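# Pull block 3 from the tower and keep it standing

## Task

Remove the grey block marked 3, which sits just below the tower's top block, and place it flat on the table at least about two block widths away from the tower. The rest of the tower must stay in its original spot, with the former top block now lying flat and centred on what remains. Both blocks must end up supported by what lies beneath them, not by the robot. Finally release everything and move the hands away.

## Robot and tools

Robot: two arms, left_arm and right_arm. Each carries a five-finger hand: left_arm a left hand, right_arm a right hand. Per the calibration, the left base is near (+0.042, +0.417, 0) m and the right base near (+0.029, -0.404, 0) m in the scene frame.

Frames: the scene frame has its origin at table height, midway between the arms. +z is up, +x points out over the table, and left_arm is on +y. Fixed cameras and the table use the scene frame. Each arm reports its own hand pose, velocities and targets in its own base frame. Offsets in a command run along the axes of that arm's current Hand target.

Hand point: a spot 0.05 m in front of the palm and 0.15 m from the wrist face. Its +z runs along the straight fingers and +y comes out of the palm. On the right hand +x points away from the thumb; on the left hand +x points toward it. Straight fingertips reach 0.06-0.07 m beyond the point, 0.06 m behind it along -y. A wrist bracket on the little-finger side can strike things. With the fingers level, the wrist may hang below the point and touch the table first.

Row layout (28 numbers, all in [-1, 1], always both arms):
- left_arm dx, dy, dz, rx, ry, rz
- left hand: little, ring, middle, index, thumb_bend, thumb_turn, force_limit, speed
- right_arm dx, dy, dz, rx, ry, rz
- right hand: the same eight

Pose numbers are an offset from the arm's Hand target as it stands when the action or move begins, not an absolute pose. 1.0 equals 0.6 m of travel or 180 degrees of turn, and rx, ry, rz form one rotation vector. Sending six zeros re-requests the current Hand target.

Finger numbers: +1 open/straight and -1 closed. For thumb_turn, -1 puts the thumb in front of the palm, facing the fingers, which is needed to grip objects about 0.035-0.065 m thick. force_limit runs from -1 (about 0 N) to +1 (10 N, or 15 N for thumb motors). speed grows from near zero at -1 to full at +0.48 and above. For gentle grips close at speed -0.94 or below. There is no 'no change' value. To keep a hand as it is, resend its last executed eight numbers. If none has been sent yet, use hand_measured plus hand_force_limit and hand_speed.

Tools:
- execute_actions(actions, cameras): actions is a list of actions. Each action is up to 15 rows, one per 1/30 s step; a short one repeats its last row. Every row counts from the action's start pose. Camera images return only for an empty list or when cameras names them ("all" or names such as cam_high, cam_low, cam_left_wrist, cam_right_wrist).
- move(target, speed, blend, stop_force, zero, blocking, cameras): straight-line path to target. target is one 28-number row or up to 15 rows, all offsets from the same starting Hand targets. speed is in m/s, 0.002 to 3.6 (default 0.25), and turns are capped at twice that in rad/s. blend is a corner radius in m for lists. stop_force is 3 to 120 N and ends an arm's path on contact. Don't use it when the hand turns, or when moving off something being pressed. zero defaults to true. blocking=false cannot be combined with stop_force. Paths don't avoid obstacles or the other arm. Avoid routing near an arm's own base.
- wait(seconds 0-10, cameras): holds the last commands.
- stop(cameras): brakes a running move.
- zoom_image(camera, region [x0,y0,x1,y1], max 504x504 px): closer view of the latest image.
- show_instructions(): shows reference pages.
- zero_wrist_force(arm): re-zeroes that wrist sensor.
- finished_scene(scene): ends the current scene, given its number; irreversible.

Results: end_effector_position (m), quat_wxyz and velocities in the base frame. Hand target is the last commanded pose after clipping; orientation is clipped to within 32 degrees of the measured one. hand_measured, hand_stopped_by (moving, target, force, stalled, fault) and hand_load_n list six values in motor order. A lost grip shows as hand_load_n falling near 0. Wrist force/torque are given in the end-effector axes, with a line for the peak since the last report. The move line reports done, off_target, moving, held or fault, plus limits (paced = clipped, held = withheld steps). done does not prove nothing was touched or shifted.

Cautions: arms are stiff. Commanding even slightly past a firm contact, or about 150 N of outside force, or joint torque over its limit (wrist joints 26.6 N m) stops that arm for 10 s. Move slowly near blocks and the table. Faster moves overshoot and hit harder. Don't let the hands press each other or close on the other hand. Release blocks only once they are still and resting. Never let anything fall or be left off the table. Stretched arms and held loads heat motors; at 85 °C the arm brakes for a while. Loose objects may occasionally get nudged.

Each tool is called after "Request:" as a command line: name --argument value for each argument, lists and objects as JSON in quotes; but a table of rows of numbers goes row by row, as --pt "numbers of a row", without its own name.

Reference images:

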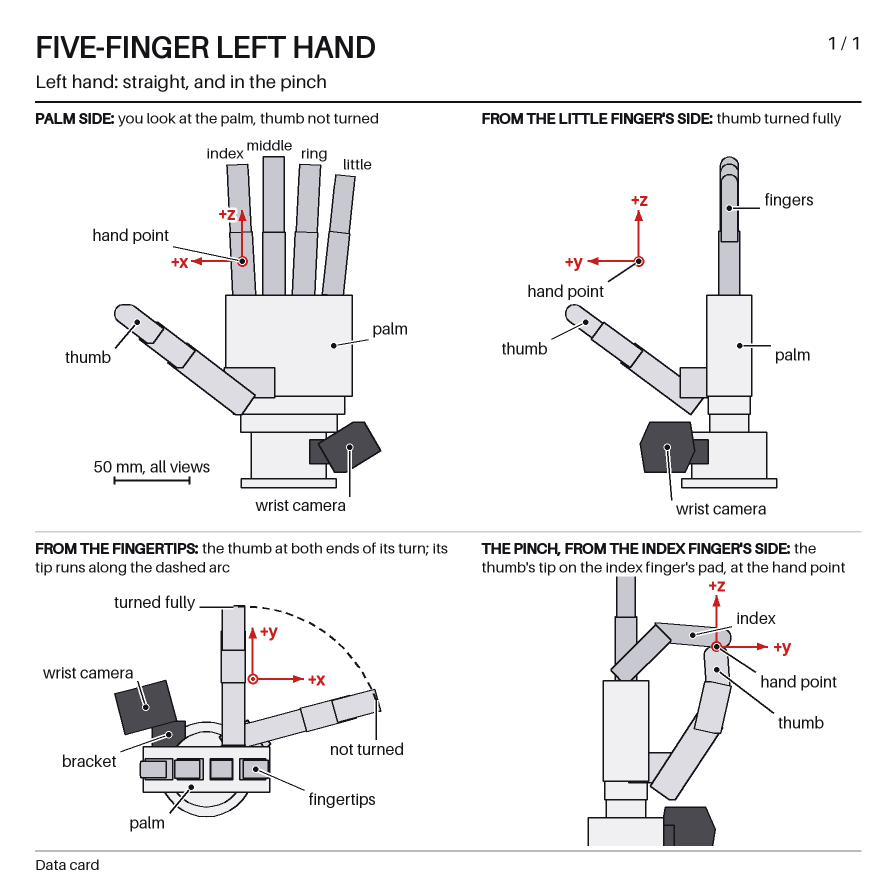

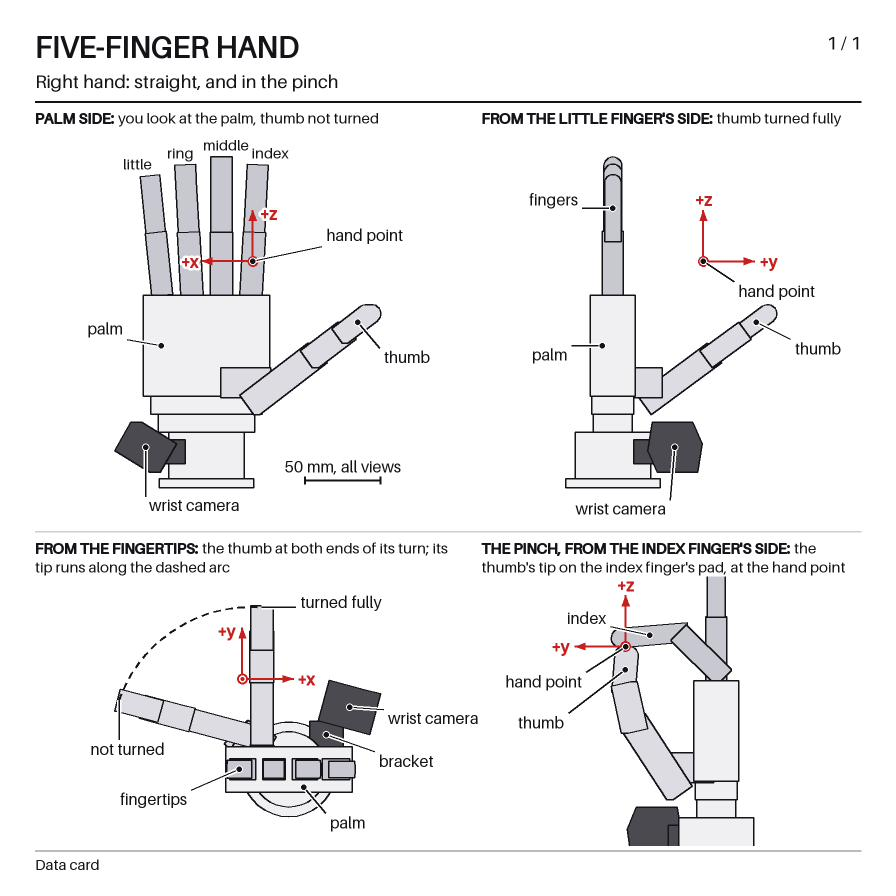

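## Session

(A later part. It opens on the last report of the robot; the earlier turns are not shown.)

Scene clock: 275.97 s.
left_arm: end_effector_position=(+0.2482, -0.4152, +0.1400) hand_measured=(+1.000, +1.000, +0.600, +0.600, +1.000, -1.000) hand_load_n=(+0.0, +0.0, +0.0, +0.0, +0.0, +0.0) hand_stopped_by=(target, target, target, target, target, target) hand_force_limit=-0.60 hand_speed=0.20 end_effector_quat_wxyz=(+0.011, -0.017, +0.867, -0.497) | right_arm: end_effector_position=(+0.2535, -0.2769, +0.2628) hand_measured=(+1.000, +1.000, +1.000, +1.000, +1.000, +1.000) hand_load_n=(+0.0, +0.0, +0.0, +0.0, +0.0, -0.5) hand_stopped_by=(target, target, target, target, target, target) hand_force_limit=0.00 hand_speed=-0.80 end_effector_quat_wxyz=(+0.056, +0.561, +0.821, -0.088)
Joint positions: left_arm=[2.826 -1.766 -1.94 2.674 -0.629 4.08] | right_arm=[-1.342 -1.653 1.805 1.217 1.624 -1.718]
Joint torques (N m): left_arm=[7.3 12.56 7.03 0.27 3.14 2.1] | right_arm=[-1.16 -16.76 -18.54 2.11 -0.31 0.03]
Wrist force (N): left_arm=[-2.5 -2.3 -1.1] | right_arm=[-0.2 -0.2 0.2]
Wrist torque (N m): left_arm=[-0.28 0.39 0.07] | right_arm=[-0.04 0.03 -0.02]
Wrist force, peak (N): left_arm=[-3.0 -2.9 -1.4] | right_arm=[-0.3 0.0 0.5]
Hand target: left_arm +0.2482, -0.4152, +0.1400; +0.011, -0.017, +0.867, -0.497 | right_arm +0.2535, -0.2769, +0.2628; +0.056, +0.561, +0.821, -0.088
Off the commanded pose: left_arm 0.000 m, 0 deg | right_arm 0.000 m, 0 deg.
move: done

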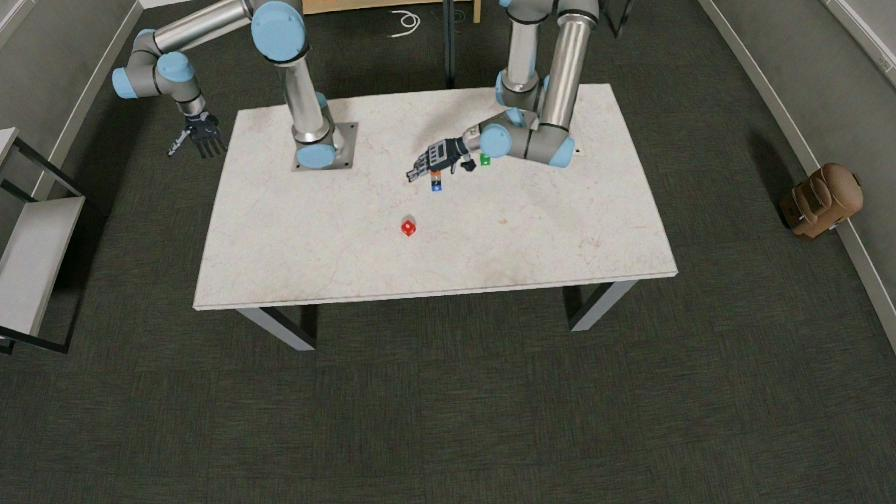

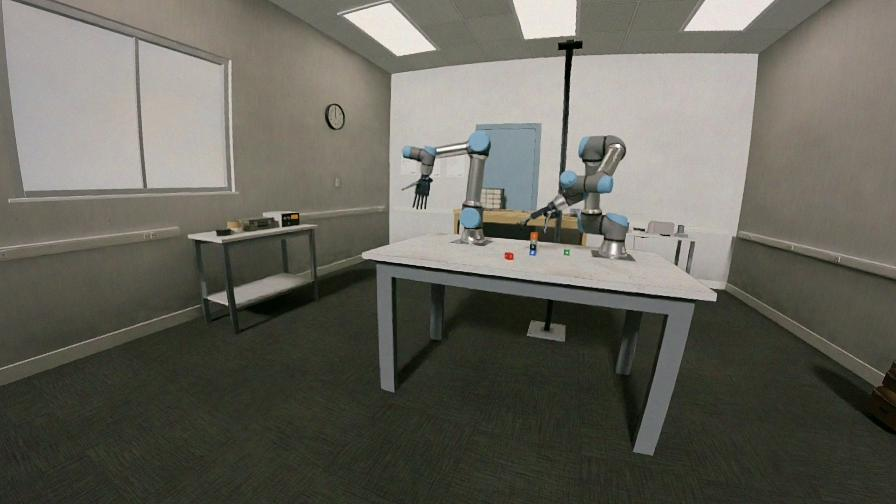

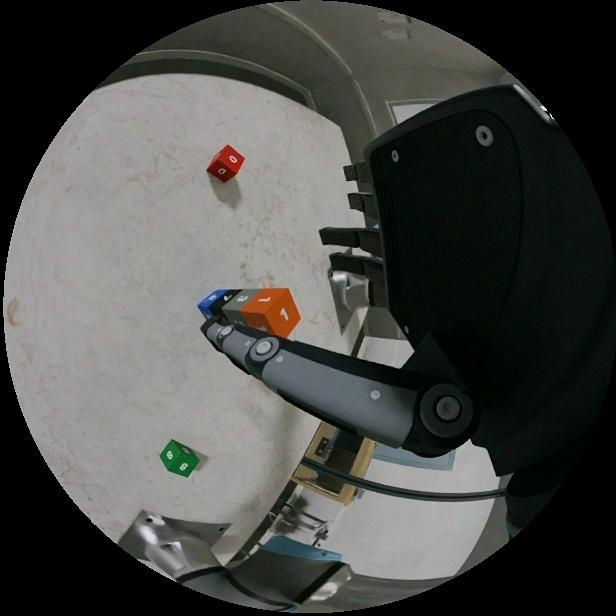

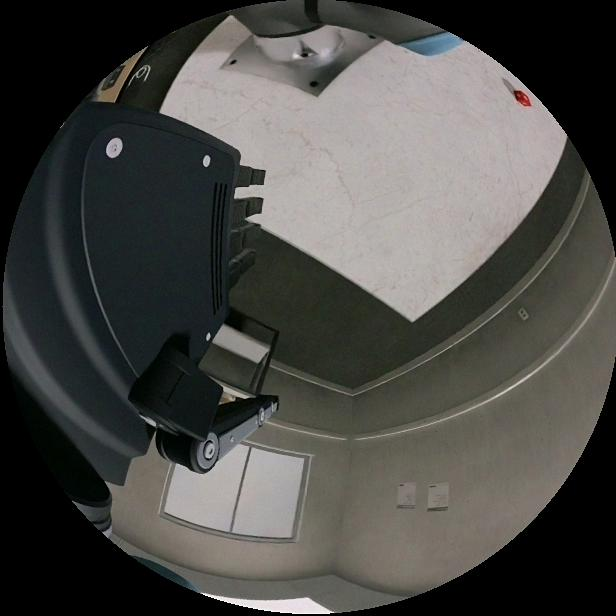

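Request:
move --target '[0,0,0,0,0,0,1,1,0.3,0.3,0.5,-1,-0.6,0.0,0,0,0,0,0,0,1,1,1,1,1,1,0,-0.8]' --speed 0.1 --cameras '["cam_low","cam_high","cam_left_wrist"]'

Request:
zoom_image --camera "cam_low" --region '[510, 210, 570, 270]'

Request:
zoom_image --camera "cam_left_wrist" --region '[150, 200, 350, 400]'

Scene clock: 302.63 s.
left_arm: end_effector_position=(+0.2481, -0.4152, +0.1400) hand_measured=(+1.000, +1.000, +0.300, +0.300, +0.500, -1.000) hand_load_n=(+0.0, +0.0, +0.0, +0.0, +0.5, +0.0) hand_stopped_by=(target, target, target, target, target, target) hand_force_limit=-0.60 hand_speed=0.00 end_effector_quat_wxyz=(+0.011, -0.017, +0.867, -0.497) | right_arm: end_effector_position=(+0.2535, -0.2769, +0.2628) hand_measured=(+1.000, +1.000, +1.000, +1.000, +1.000, +1.000) hand_load_n=(+0.0, +0.0, +0.0, +0.0, +0.0, +0.0) hand_stopped_by=(target, target, target, target, target, target) hand_force_limit=0.00 hand_speed=-0.80 end_effector_quat_wxyz=(+0.056, +0.561, +0.821, -0.088)
Joint positions: left_arm=[2.826 -1.766 -1.94 2.674 -0.629 4.08] | right_arm=[-1.342 -1.653 1.805 1.217 1.624 -1.718]
Joint torques (N m): left_arm=[6.43 12.98 10.08 -0.35 1.91 1.52] | right_arm=[-0.92 -15.37 -18.04 2.23 -0.2 0.03]
Wrist force (N): left_arm=[-2.5 -2.4 -1.2] | right_arm=[-0.1 0.0 0.0]
Wrist torque (N m): left_arm=[-0.30 0.40 0.08] | right_arm=[0.00 0.01 0.00]
Wrist force, peak (N): left_arm=[-2.9 -2.6 -1.1] | right_arm=[-0.1 -0.2 0.3]
Hand target: left_arm +0.2482, -0.4152, +0.1400; +0.011, -0.017, +0.867, -0.497 | right_arm +0.2535, -0.2769, +0.2628; +0.056, +0.561, +0.821, -0.088
Off the commanded pose: left_arm 0.000 m, 0 deg | right_arm 0.000 m, 0 deg.
move: done
Images, in order (width x height): cam_high 896x504, cam_low 896x504, cam_left_wrist 616x616.

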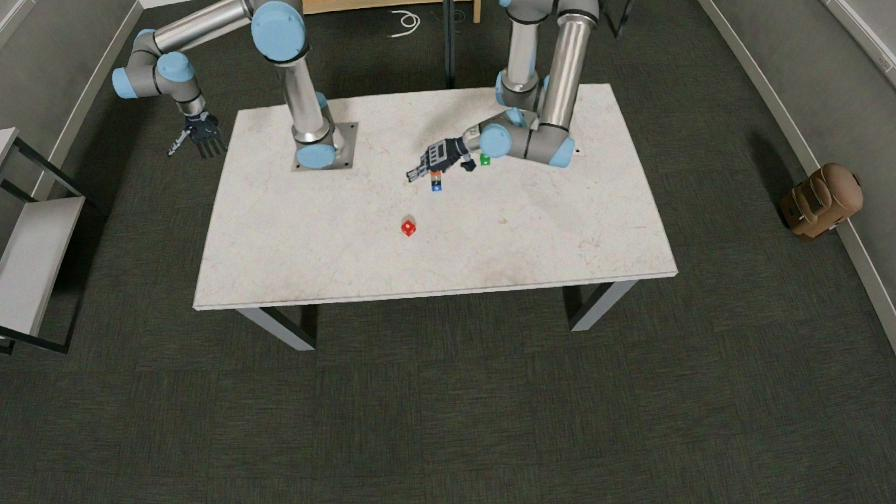

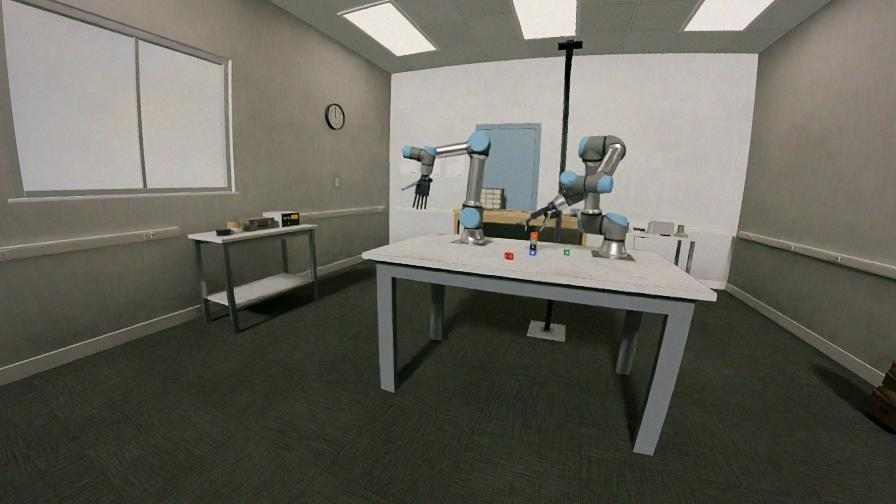

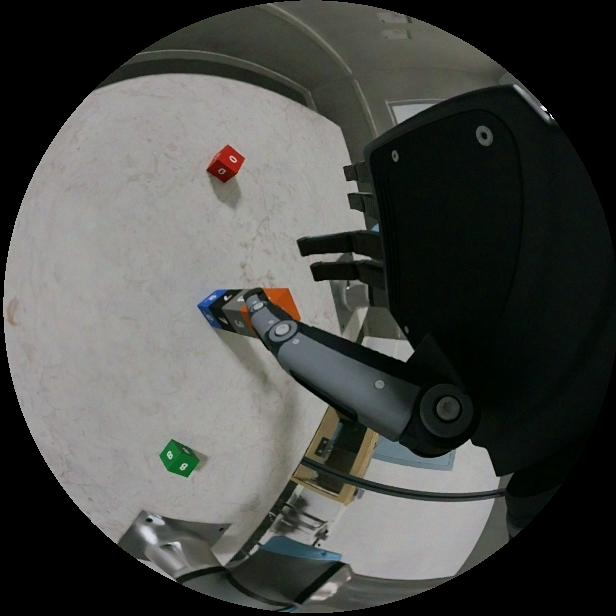

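Scaled by 8.400 from the camera's 896x504 image, which has a finer 1280x720 frame.

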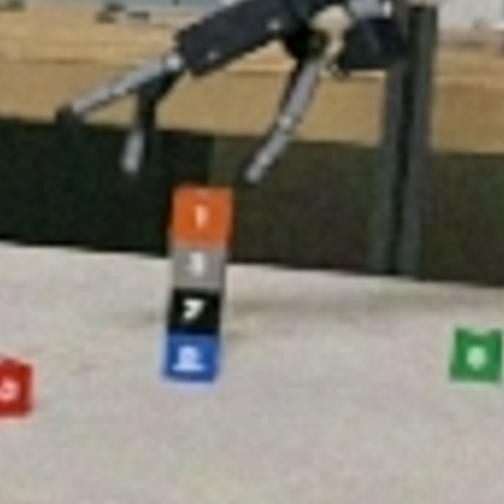

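Scaled by 2.520 from the camera's 616x616 image, which has a finer 880x880 frame.

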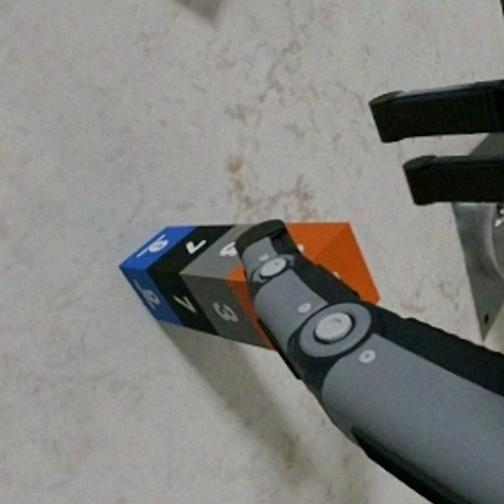

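Request:
move --target '[0.01,0.0342,0.0275,0,0,0,1,1,0.3,0.3,0.5,-1,-0.6,0.0,0,0,0,0,0,0,1,1,1,1,1,1,0,-0.8]' --speed 0.05 --stop_force 4 --cameras '["cam_low","cam_high","cam_left_wrist"]'

Request:
zoom_image --camera "cam_low" --region '[510, 210, 570, 270]'

Request:
zoom_image --camera "cam_left_wrist" --region '[180, 200, 380, 400]'

Request:
zoom_image --camera "cam_high" --region '[400, 130, 460, 200]'

Scene clock: 330.70 s.
left_arm: end_effector_position=(+0.2424, -0.4193, +0.1140) hand_measured=(+1.000, +1.000, +0.300, +0.300, +0.500, -1.000) hand_load_n=(-0.5, +0.0, +0.0, +0.0, +0.0, +0.0) hand_stopped_by=(target, target, target, target, target, target) hand_force_limit=-0.60 hand_speed=0.00 end_effector_quat_wxyz=(+0.011, -0.017, +0.867, -0.497) | right_arm: end_effector_position=(+0.2535, -0.2769, +0.2628) hand_measured=(+1.000, +1.000, +1.000, +1.000, +1.000, +1.000) hand_load_n=(+0.0, +0.0, +0.0, +0.0, +0.0, +0.0) hand_stopped_by=(target, target, target, target, target, target) hand_force_limit=0.00 hand_speed=-0.80 end_effector_quat_wxyz=(+0.056, +0.561, +0.821, -0.088)
Joint positions: left_arm=[2.809 -1.795 -1.978 2.762 -0.638 4.054] | right_arm=[-1.342 -1.653 1.805 1.217 1.624 -1.718]
Joint torques (N m): left_arm=[-7.98 13.07 6.66 0.24 -1.51 -2.28] | right_arm=[-0.38 -16.36 -18.26 2.22 -0.43 0.16]
Wrist force (N): left_arm=[-3.0 -2.2 -0.9] | right_arm=[-0.1 -0.2 0.0]
Wrist torque (N m): left_arm=[-0.28 0.48 0.22] | right_arm=[-0.03 0.01 -0.01]
Wrist force, peak (N): left_arm=[-2.7 -2.9 -1.2] | right_arm=[-0.1 0.0 0.4]
Hand target: left_arm +0.2424, -0.4193, +0.1140; +0.011, -0.017, +0.867, -0.497 | right_arm +0.2535, -0.2769, +0.2628; +0.056, +0.561, +0.821, -0.088
Off the commanded pose: left_arm 0.000 m, 0 deg | right_arm 0.000 m, 0 deg.
move: done
Images, in order (width x height): cam_high 896x504, cam_low 896x504, cam_left_wrist 616x616.

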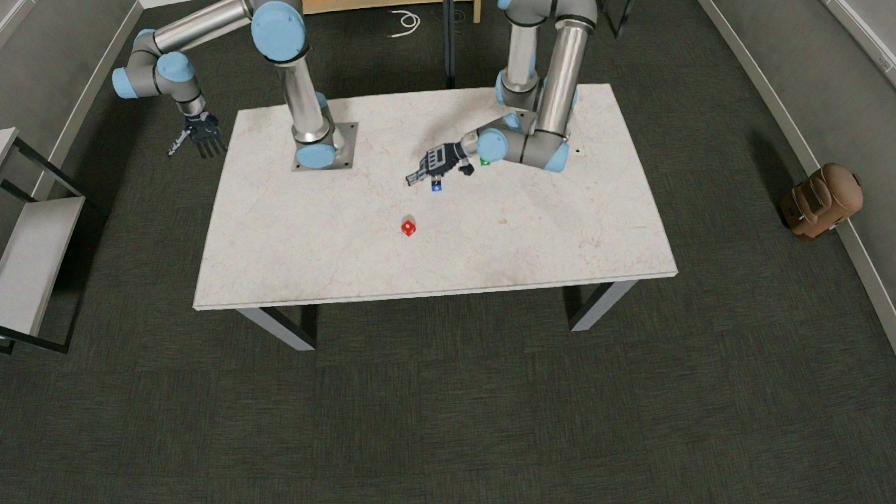

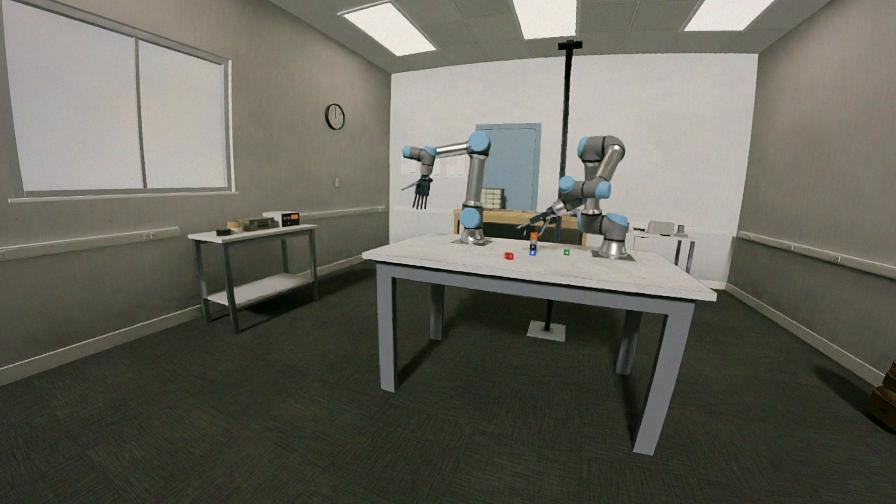

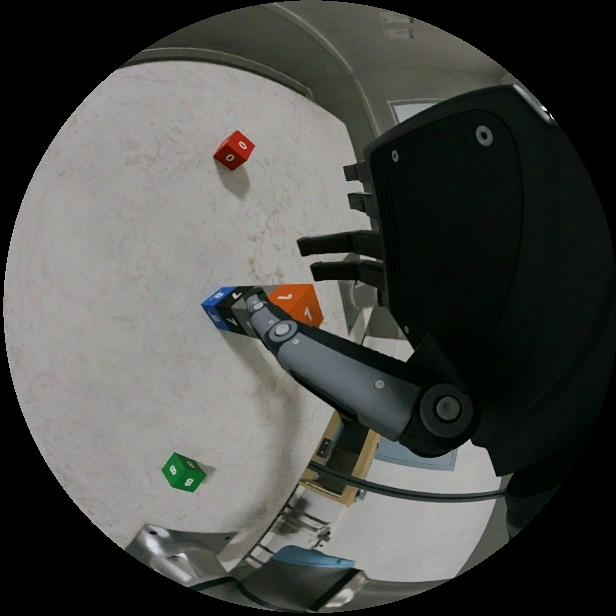

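Scaled by 8.400 from the camera's 896x504 image, which has a finer 1280x720 frame.

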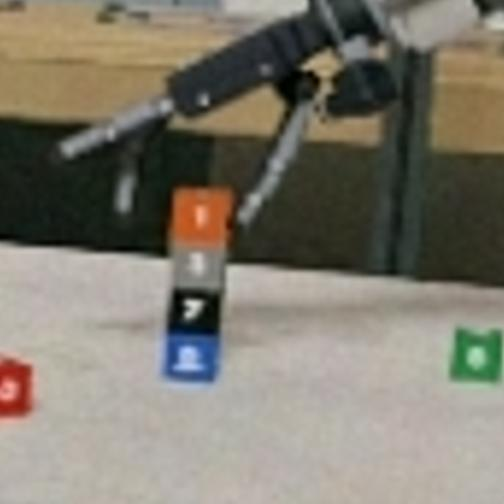

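Scaled by 2.520 from the camera's 616x616 image, which has a finer 880x880 frame.

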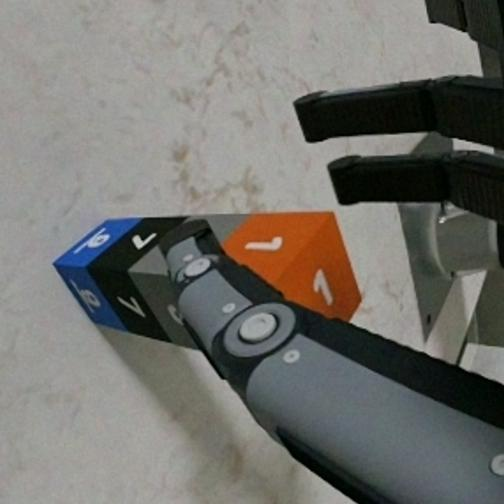

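Scaled by 7.200 from the camera's 896x504 image, which has a finer 1280x720 frame.

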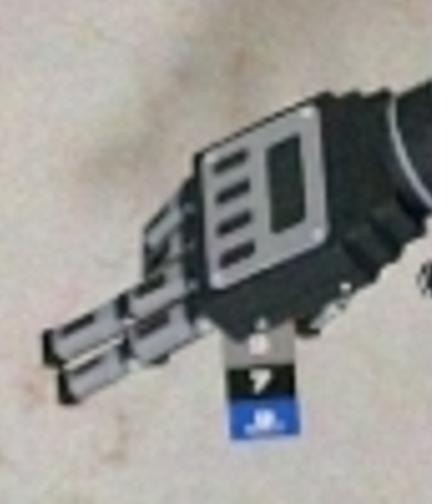

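Request:
move --pt "0 0 0 0 0 0 1 1 0.3 0.3 0.8 -1 -0.6 0.2 0 0 0 0 0 0 1 1 1 1 1 1 0 -0.8" --pt "0.0333 0 0 0 0 0 1 1 0.3 0.3 0.8 -1 -0.6 0.2 0 0 0 0 0 0 1 1 1 1 1 1 0 -0.8" --pt "0.0333 0 0 0 0 0 1 1 0.3 0.3 0.5 -1 -0.6 0.0 0 0 0 0 0 0 1 1 1 1 1 1 0 -0.8" --speed 0.05 --cameras '["cam_low","cam_high","cam_left_wrist"]'

Request:
zoom_image --camera "cam_low" --region '[510, 210, 570, 270]'

Request:
zoom_image --camera "cam_left_wrist" --region '[180, 200, 380, 400]'

Request:
zoom_image --camera "cam_high" --region '[400, 130, 460, 200]'

Scene clock: 385.40 s.
left_arm: end_effector_position=(+0.2224, -0.4201, +0.1139) hand_measured=(+1.000, +1.000, +0.300, +0.300, +0.500, -1.000) hand_load_n=(+0.0, +0.0, +0.0, +0.0, +0.0, +0.0) hand_stopped_by=(target, target, target, target, target, target) hand_force_limit=-0.60 hand_speed=0.00 end_effector_quat_wxyz=(+0.011, -0.017, +0.867, -0.497) | right_arm: end_effector_position=(+0.2535, -0.2769, +0.2628) hand_measured=(+1.000, +1.000, +1.000, +1.000, +1.000, +1.000) hand_load_n=(+0.0, +0.0, +0.0, +0.0, -0.5, +0.0) hand_stopped_by=(target, target, target, target, target, target) hand_force_limit=0.00 hand_speed=-0.80 end_effector_quat_wxyz=(+0.056, +0.561, +0.821, -0.088)
Joint positions: left_arm=[2.785 -1.757 -2.02 2.792 -0.651 4.022] | right_arm=[-1.342 -1.653 1.805 1.217 1.624 -1.718]
Joint torques (N m): left_arm=[-8.3 39.98 6.46 0.27 -1.65 -2.24] | right_arm=[-0.71 -16.12 -18.04 2.13 -0.54 0.17]
Wrist force (N): left_arm=[-2.7 -2.5 -1.5] | right_arm=[-0.1 0.1 0.0]
Wrist torque (N m): left_arm=[-0.30 0.40 0.25] | right_arm=[0.01 0.01 0.00]
Wrist force, peak (N): left_arm=[-3.2 -2.5 -1.3] | right_arm=[-0.1 -0.4 0.1]
Hand target: left_arm +0.2224, -0.4201, +0.1139; +0.011, -0.017, +0.867, -0.497 | right_arm +0.2535, -0.2769, +0.2628; +0.056, +0.561, +0.821, -0.088
Off the commanded pose: left_arm 0.000 m, 0 deg | right_arm 0.000 m, 0 deg.
move: done
Images, in order (width x height): cam_high 896x504, cam_low 896x504, cam_left_wrist 616x616.

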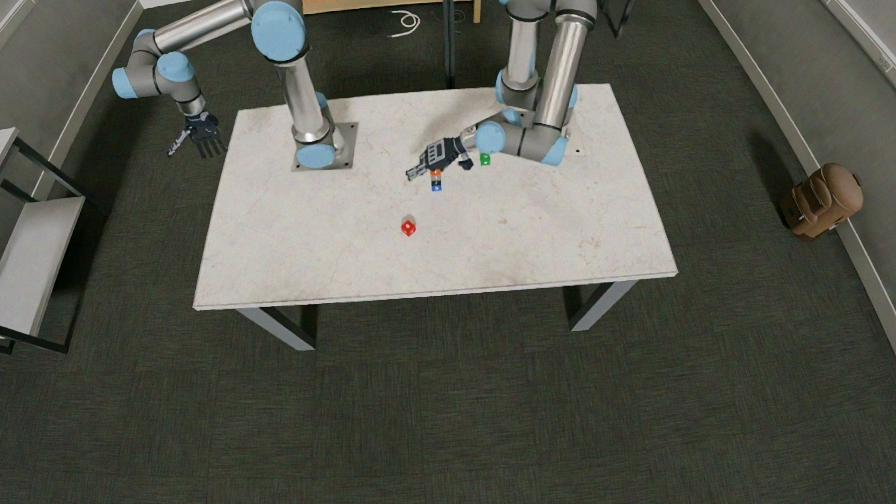

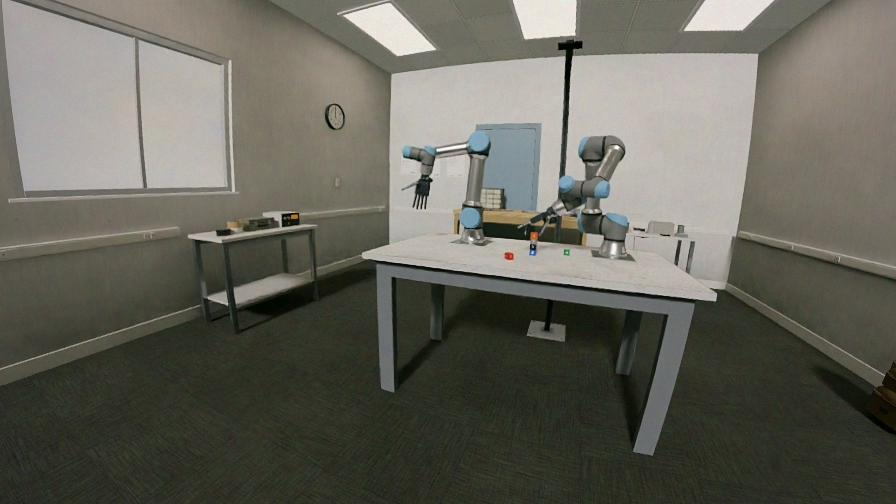

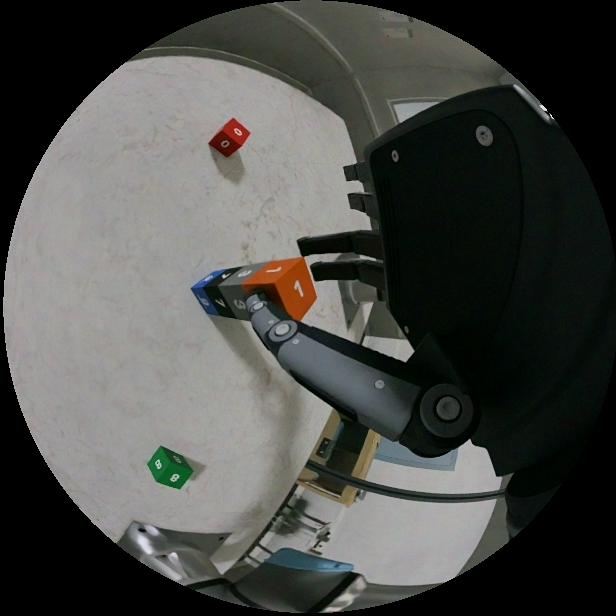

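Scaled by 8.400 from the camera's 896x504 image, which has a finer 1280x720 frame.

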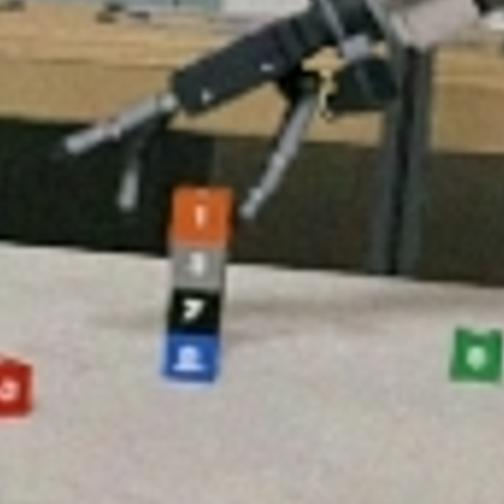

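Scaled by 2.520 from the camera's 616x616 image, which has a finer 880x880 frame.

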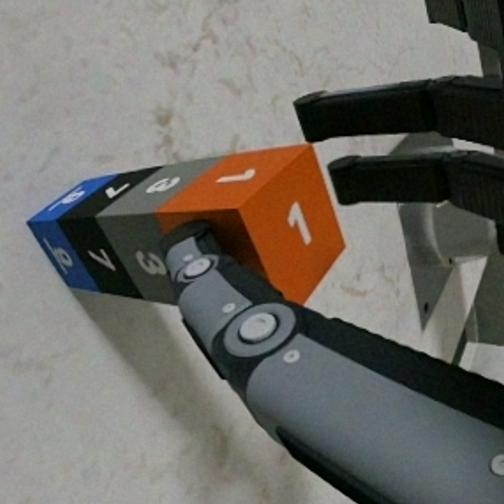

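Scaled by 7.200 from the camera's 896x504 image, which has a finer 1280x720 frame.

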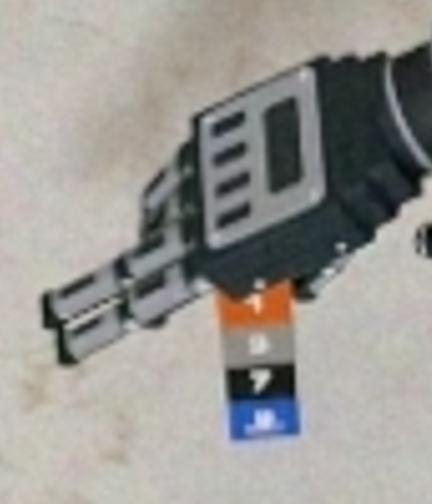

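Request:
move --target '[0.0133,-0.0033,0.0058,0,0,0,1,1,0.3,0.3,0.5,-1,-0.6,0.0,0,0,0,0,0,0,1,1,1,1,1,1,0,-0.8]' --speed 0.05 --cameras '["cam_low","cam_high","cam_left_wrist"]'

Request:
zoom_image --camera "cam_low" --region '[510, 210, 570, 270]'

Request:
zoom_image --camera "cam_left_wrist" --region '[180, 200, 380, 400]'

Scene clock: 403.37 s.
left_arm: end_effector_position=(+0.2147, -0.4244, +0.1138) hand_measured=(+1.000, +1.000, +0.300, +0.300, +0.500, -1.000) hand_load_n=(+0.0, +0.0, +0.0, +0.0, +0.0, +0.0) hand_stopped_by=(target, target, target, target, target, target) hand_force_limit=-0.60 hand_speed=0.00 end_effector_quat_wxyz=(+0.011, -0.017, +0.867, -0.497) | right_arm: end_effector_position=(+0.2535, -0.2769, +0.2628) hand_measured=(+1.000, +1.000, +1.000, +1.000, +1.000, +1.000) hand_load_n=(+0.0, +0.0, +0.0, +0.0, +0.0, +0.0) hand_stopped_by=(target, target, target, target, target, target) hand_force_limit=0.00 hand_speed=-0.80 end_effector_quat_wxyz=(+0.056, +0.561, +0.821, -0.088)
Joint positions: left_arm=[2.764 -1.745 -2.029 2.812 -0.663 3.992] | right_arm=[-1.342 -1.653 1.805 1.217 1.624 -1.718]
Joint torques (N m): left_arm=[-5.9 39.12 7.37 0.27 -1.25 -2.28] | right_arm=[-0.27 -17.02 -18.38 2.24 -0.56 0.17]
Wrist force (N): left_arm=[-2.6 -2.3 -1.2] | right_arm=[-0.1 -0.2 0.1]
Wrist torque (N m): left_arm=[-0.28 0.36 0.24] | right_arm=[-0.04 0.00 -0.01]
Wrist force, peak (N): left_arm=[-2.8 -2.8 -1.5] | right_arm=[-0.2 -0.3 -0.1]
Hand target: left_arm +0.2146, -0.4245, +0.1138; +0.011, -0.017, +0.867, -0.497 | right_arm +0.2535, -0.2769, +0.2628; +0.056, +0.561, +0.821, -0.088
Off the commanded pose: left_arm 0.000 m, 0 deg | right_arm 0.000 m, 0 deg.
move: done
Images, in order (width x height): cam_high 896x504, cam_low 896x504, cam_left_wrist 616x616.

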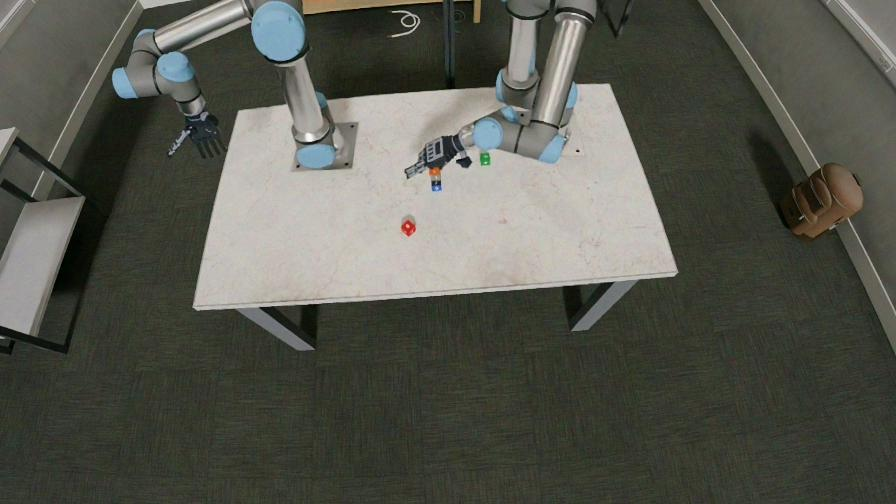

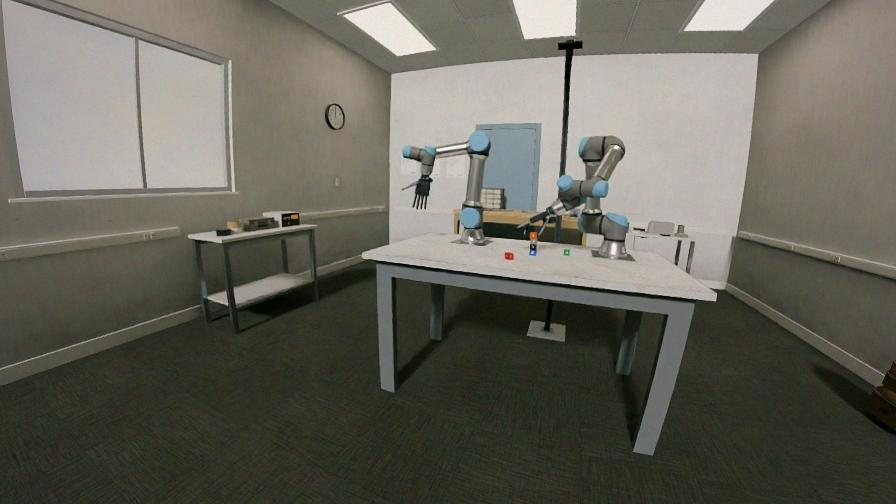

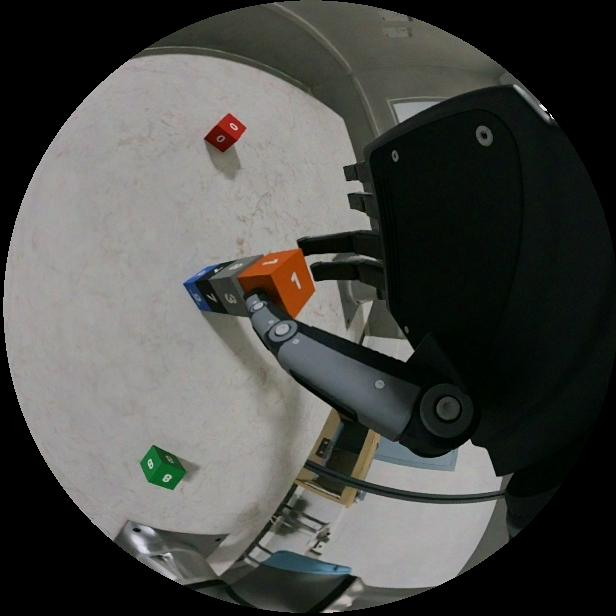

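Scaled by 8.400 from the camera's 896x504 image, which has a finer 1280x720 frame.

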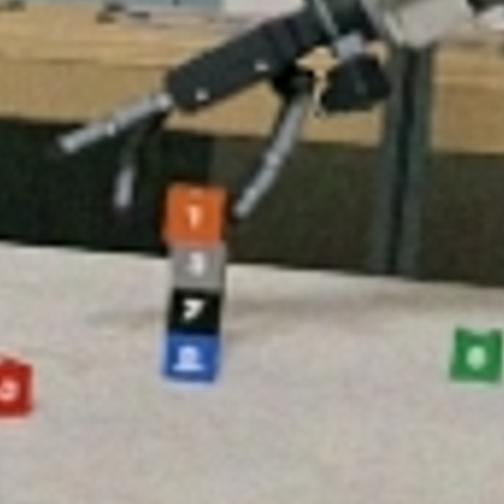

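Scaled by 2.520 from the camera's 616x616 image, which has a finer 880x880 frame.

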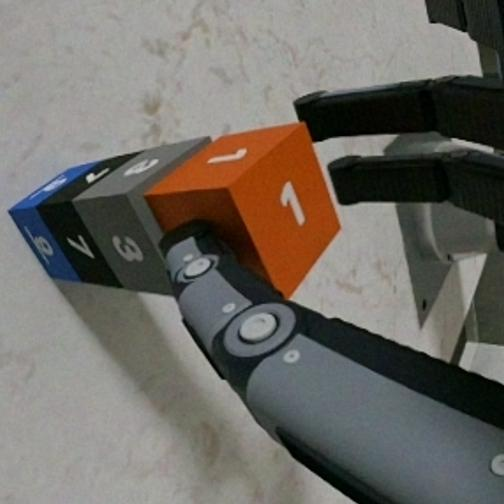

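Request:
move --target '[0,0,0,0,0,0,1,1,-0.3,-0.3,0.5,-1,-0.6,-0.9,0,0,0,0,0,0,1,1,1,1,1,1,0,-0.8]' --speed 0.05 --cameras '["cam_low","cam_high","cam_left_wrist"]'

Request:
zoom_image --camera "cam_low" --region '[510, 210, 570, 270]'

Request:
zoom_image --camera "cam_left_wrist" --region '[180, 200, 380, 400]'

Scene clock: 418.50 s.
left_arm: end_effector_position=(+0.2146, -0.4245, +0.1138) hand_measured=(+1.000, +1.000, +0.022, +0.004, +0.500, -1.000) hand_load_n=(+0.0, +0.0, +1.0, +2.5, +3.0, -1.0) hand_stopped_by=(target, target, force, force, target, target) hand_force_limit=-0.60 hand_speed=-0.90 end_effector_quat_wxyz=(+0.011, -0.017, +0.867, -0.497) | right_arm: end_effector_position=(+0.2535, -0.2769, +0.2628) hand_measured=(+1.000, +1.000, +1.000, +1.000, +1.000, +1.000) hand_load_n=(+0.0, +0.0, +0.0, +0.5, +0.0, +0.0) hand_stopped_by=(target, target, target, target, target, target) hand_force_limit=0.00 hand_speed=-0.80 end_effector_quat_wxyz=(+0.056, +0.561, +0.821, -0.088)
Joint positions: left_arm=[2.763 -1.745 -2.029 2.812 -0.663 3.992] | right_arm=[-1.342 -1.653 1.805 1.217 1.624 -1.718]
Joint torques (N m): left_arm=[-7.89 39.27 7.15 0.38 -1.4 -2.22] | right_arm=[0.2 -15.55 -18.4 2.08 -0.69 0.1]
Wrist force (N): left_arm=[-2.3 -3.1 -1.5] | right_arm=[-0.2 -0.2 0.1]
Wrist torque (N m): left_arm=[-0.32 0.33 0.27] | right_arm=[-0.05 0.02 -0.02]
Wrist force, peak (N): left_arm=[-2.9 -3.2 -1.5] | right_arm=[-0.1 -0.1 0.4]
Hand target: left_arm +0.2146, -0.4245, +0.1138; +0.011, -0.017, +0.867, -0.497 | right_arm +0.2535, -0.2769, +0.2628; +0.056, +0.561, +0.821, -0.088
Off the commanded pose: left_arm 0.000 m, 0 deg | right_arm 0.000 m, 0 deg.
move: done
Images, in order (width x height): cam_high 896x504, cam_low 896x504, cam_left_wrist 616x616.

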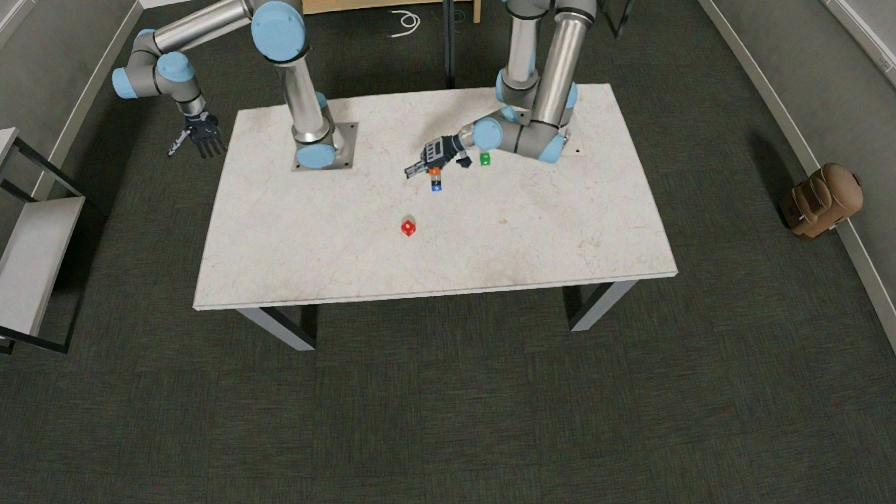

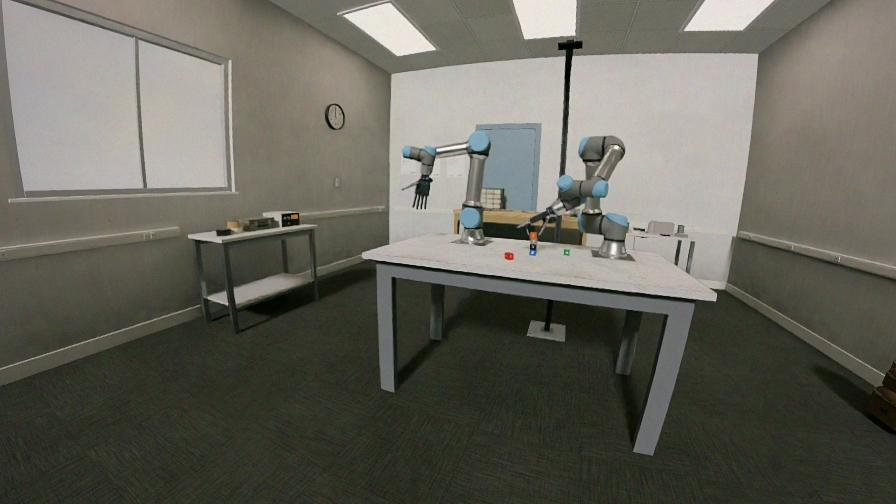

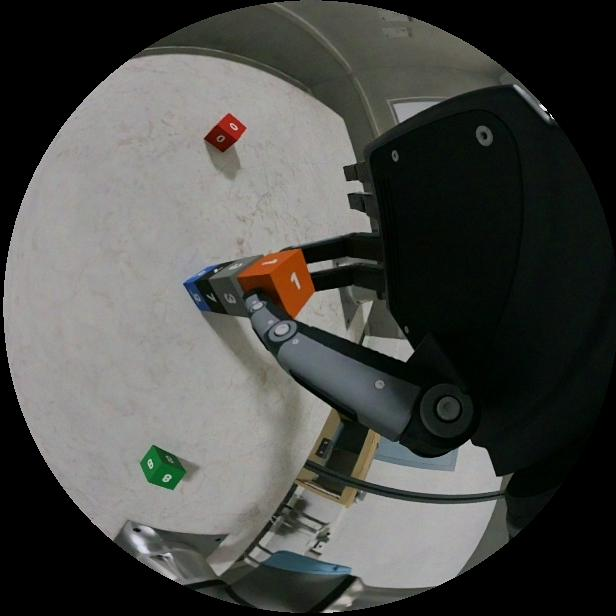

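Scaled by 8.400 from the camera's 896x504 image, which has a finer 1280x720 frame.

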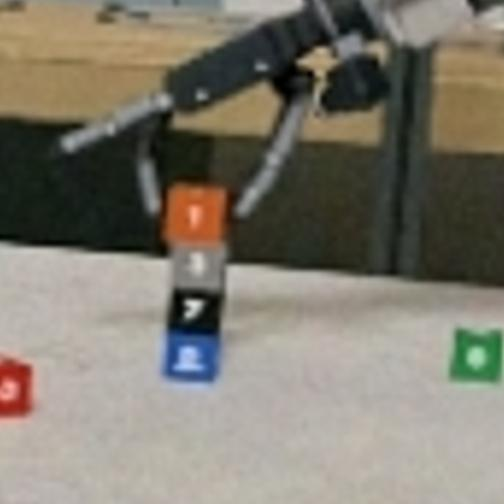

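Scaled by 2.520 from the camera's 616x616 image, which has a finer 880x880 frame.

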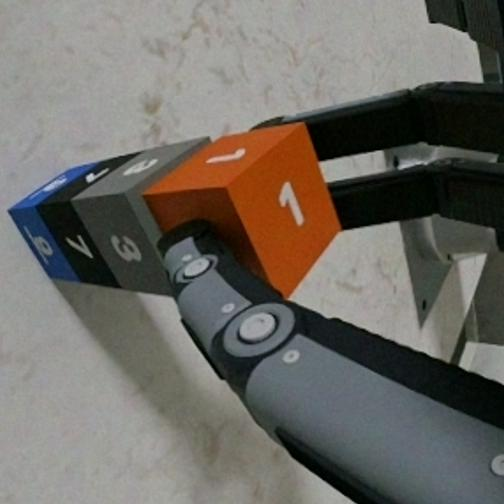

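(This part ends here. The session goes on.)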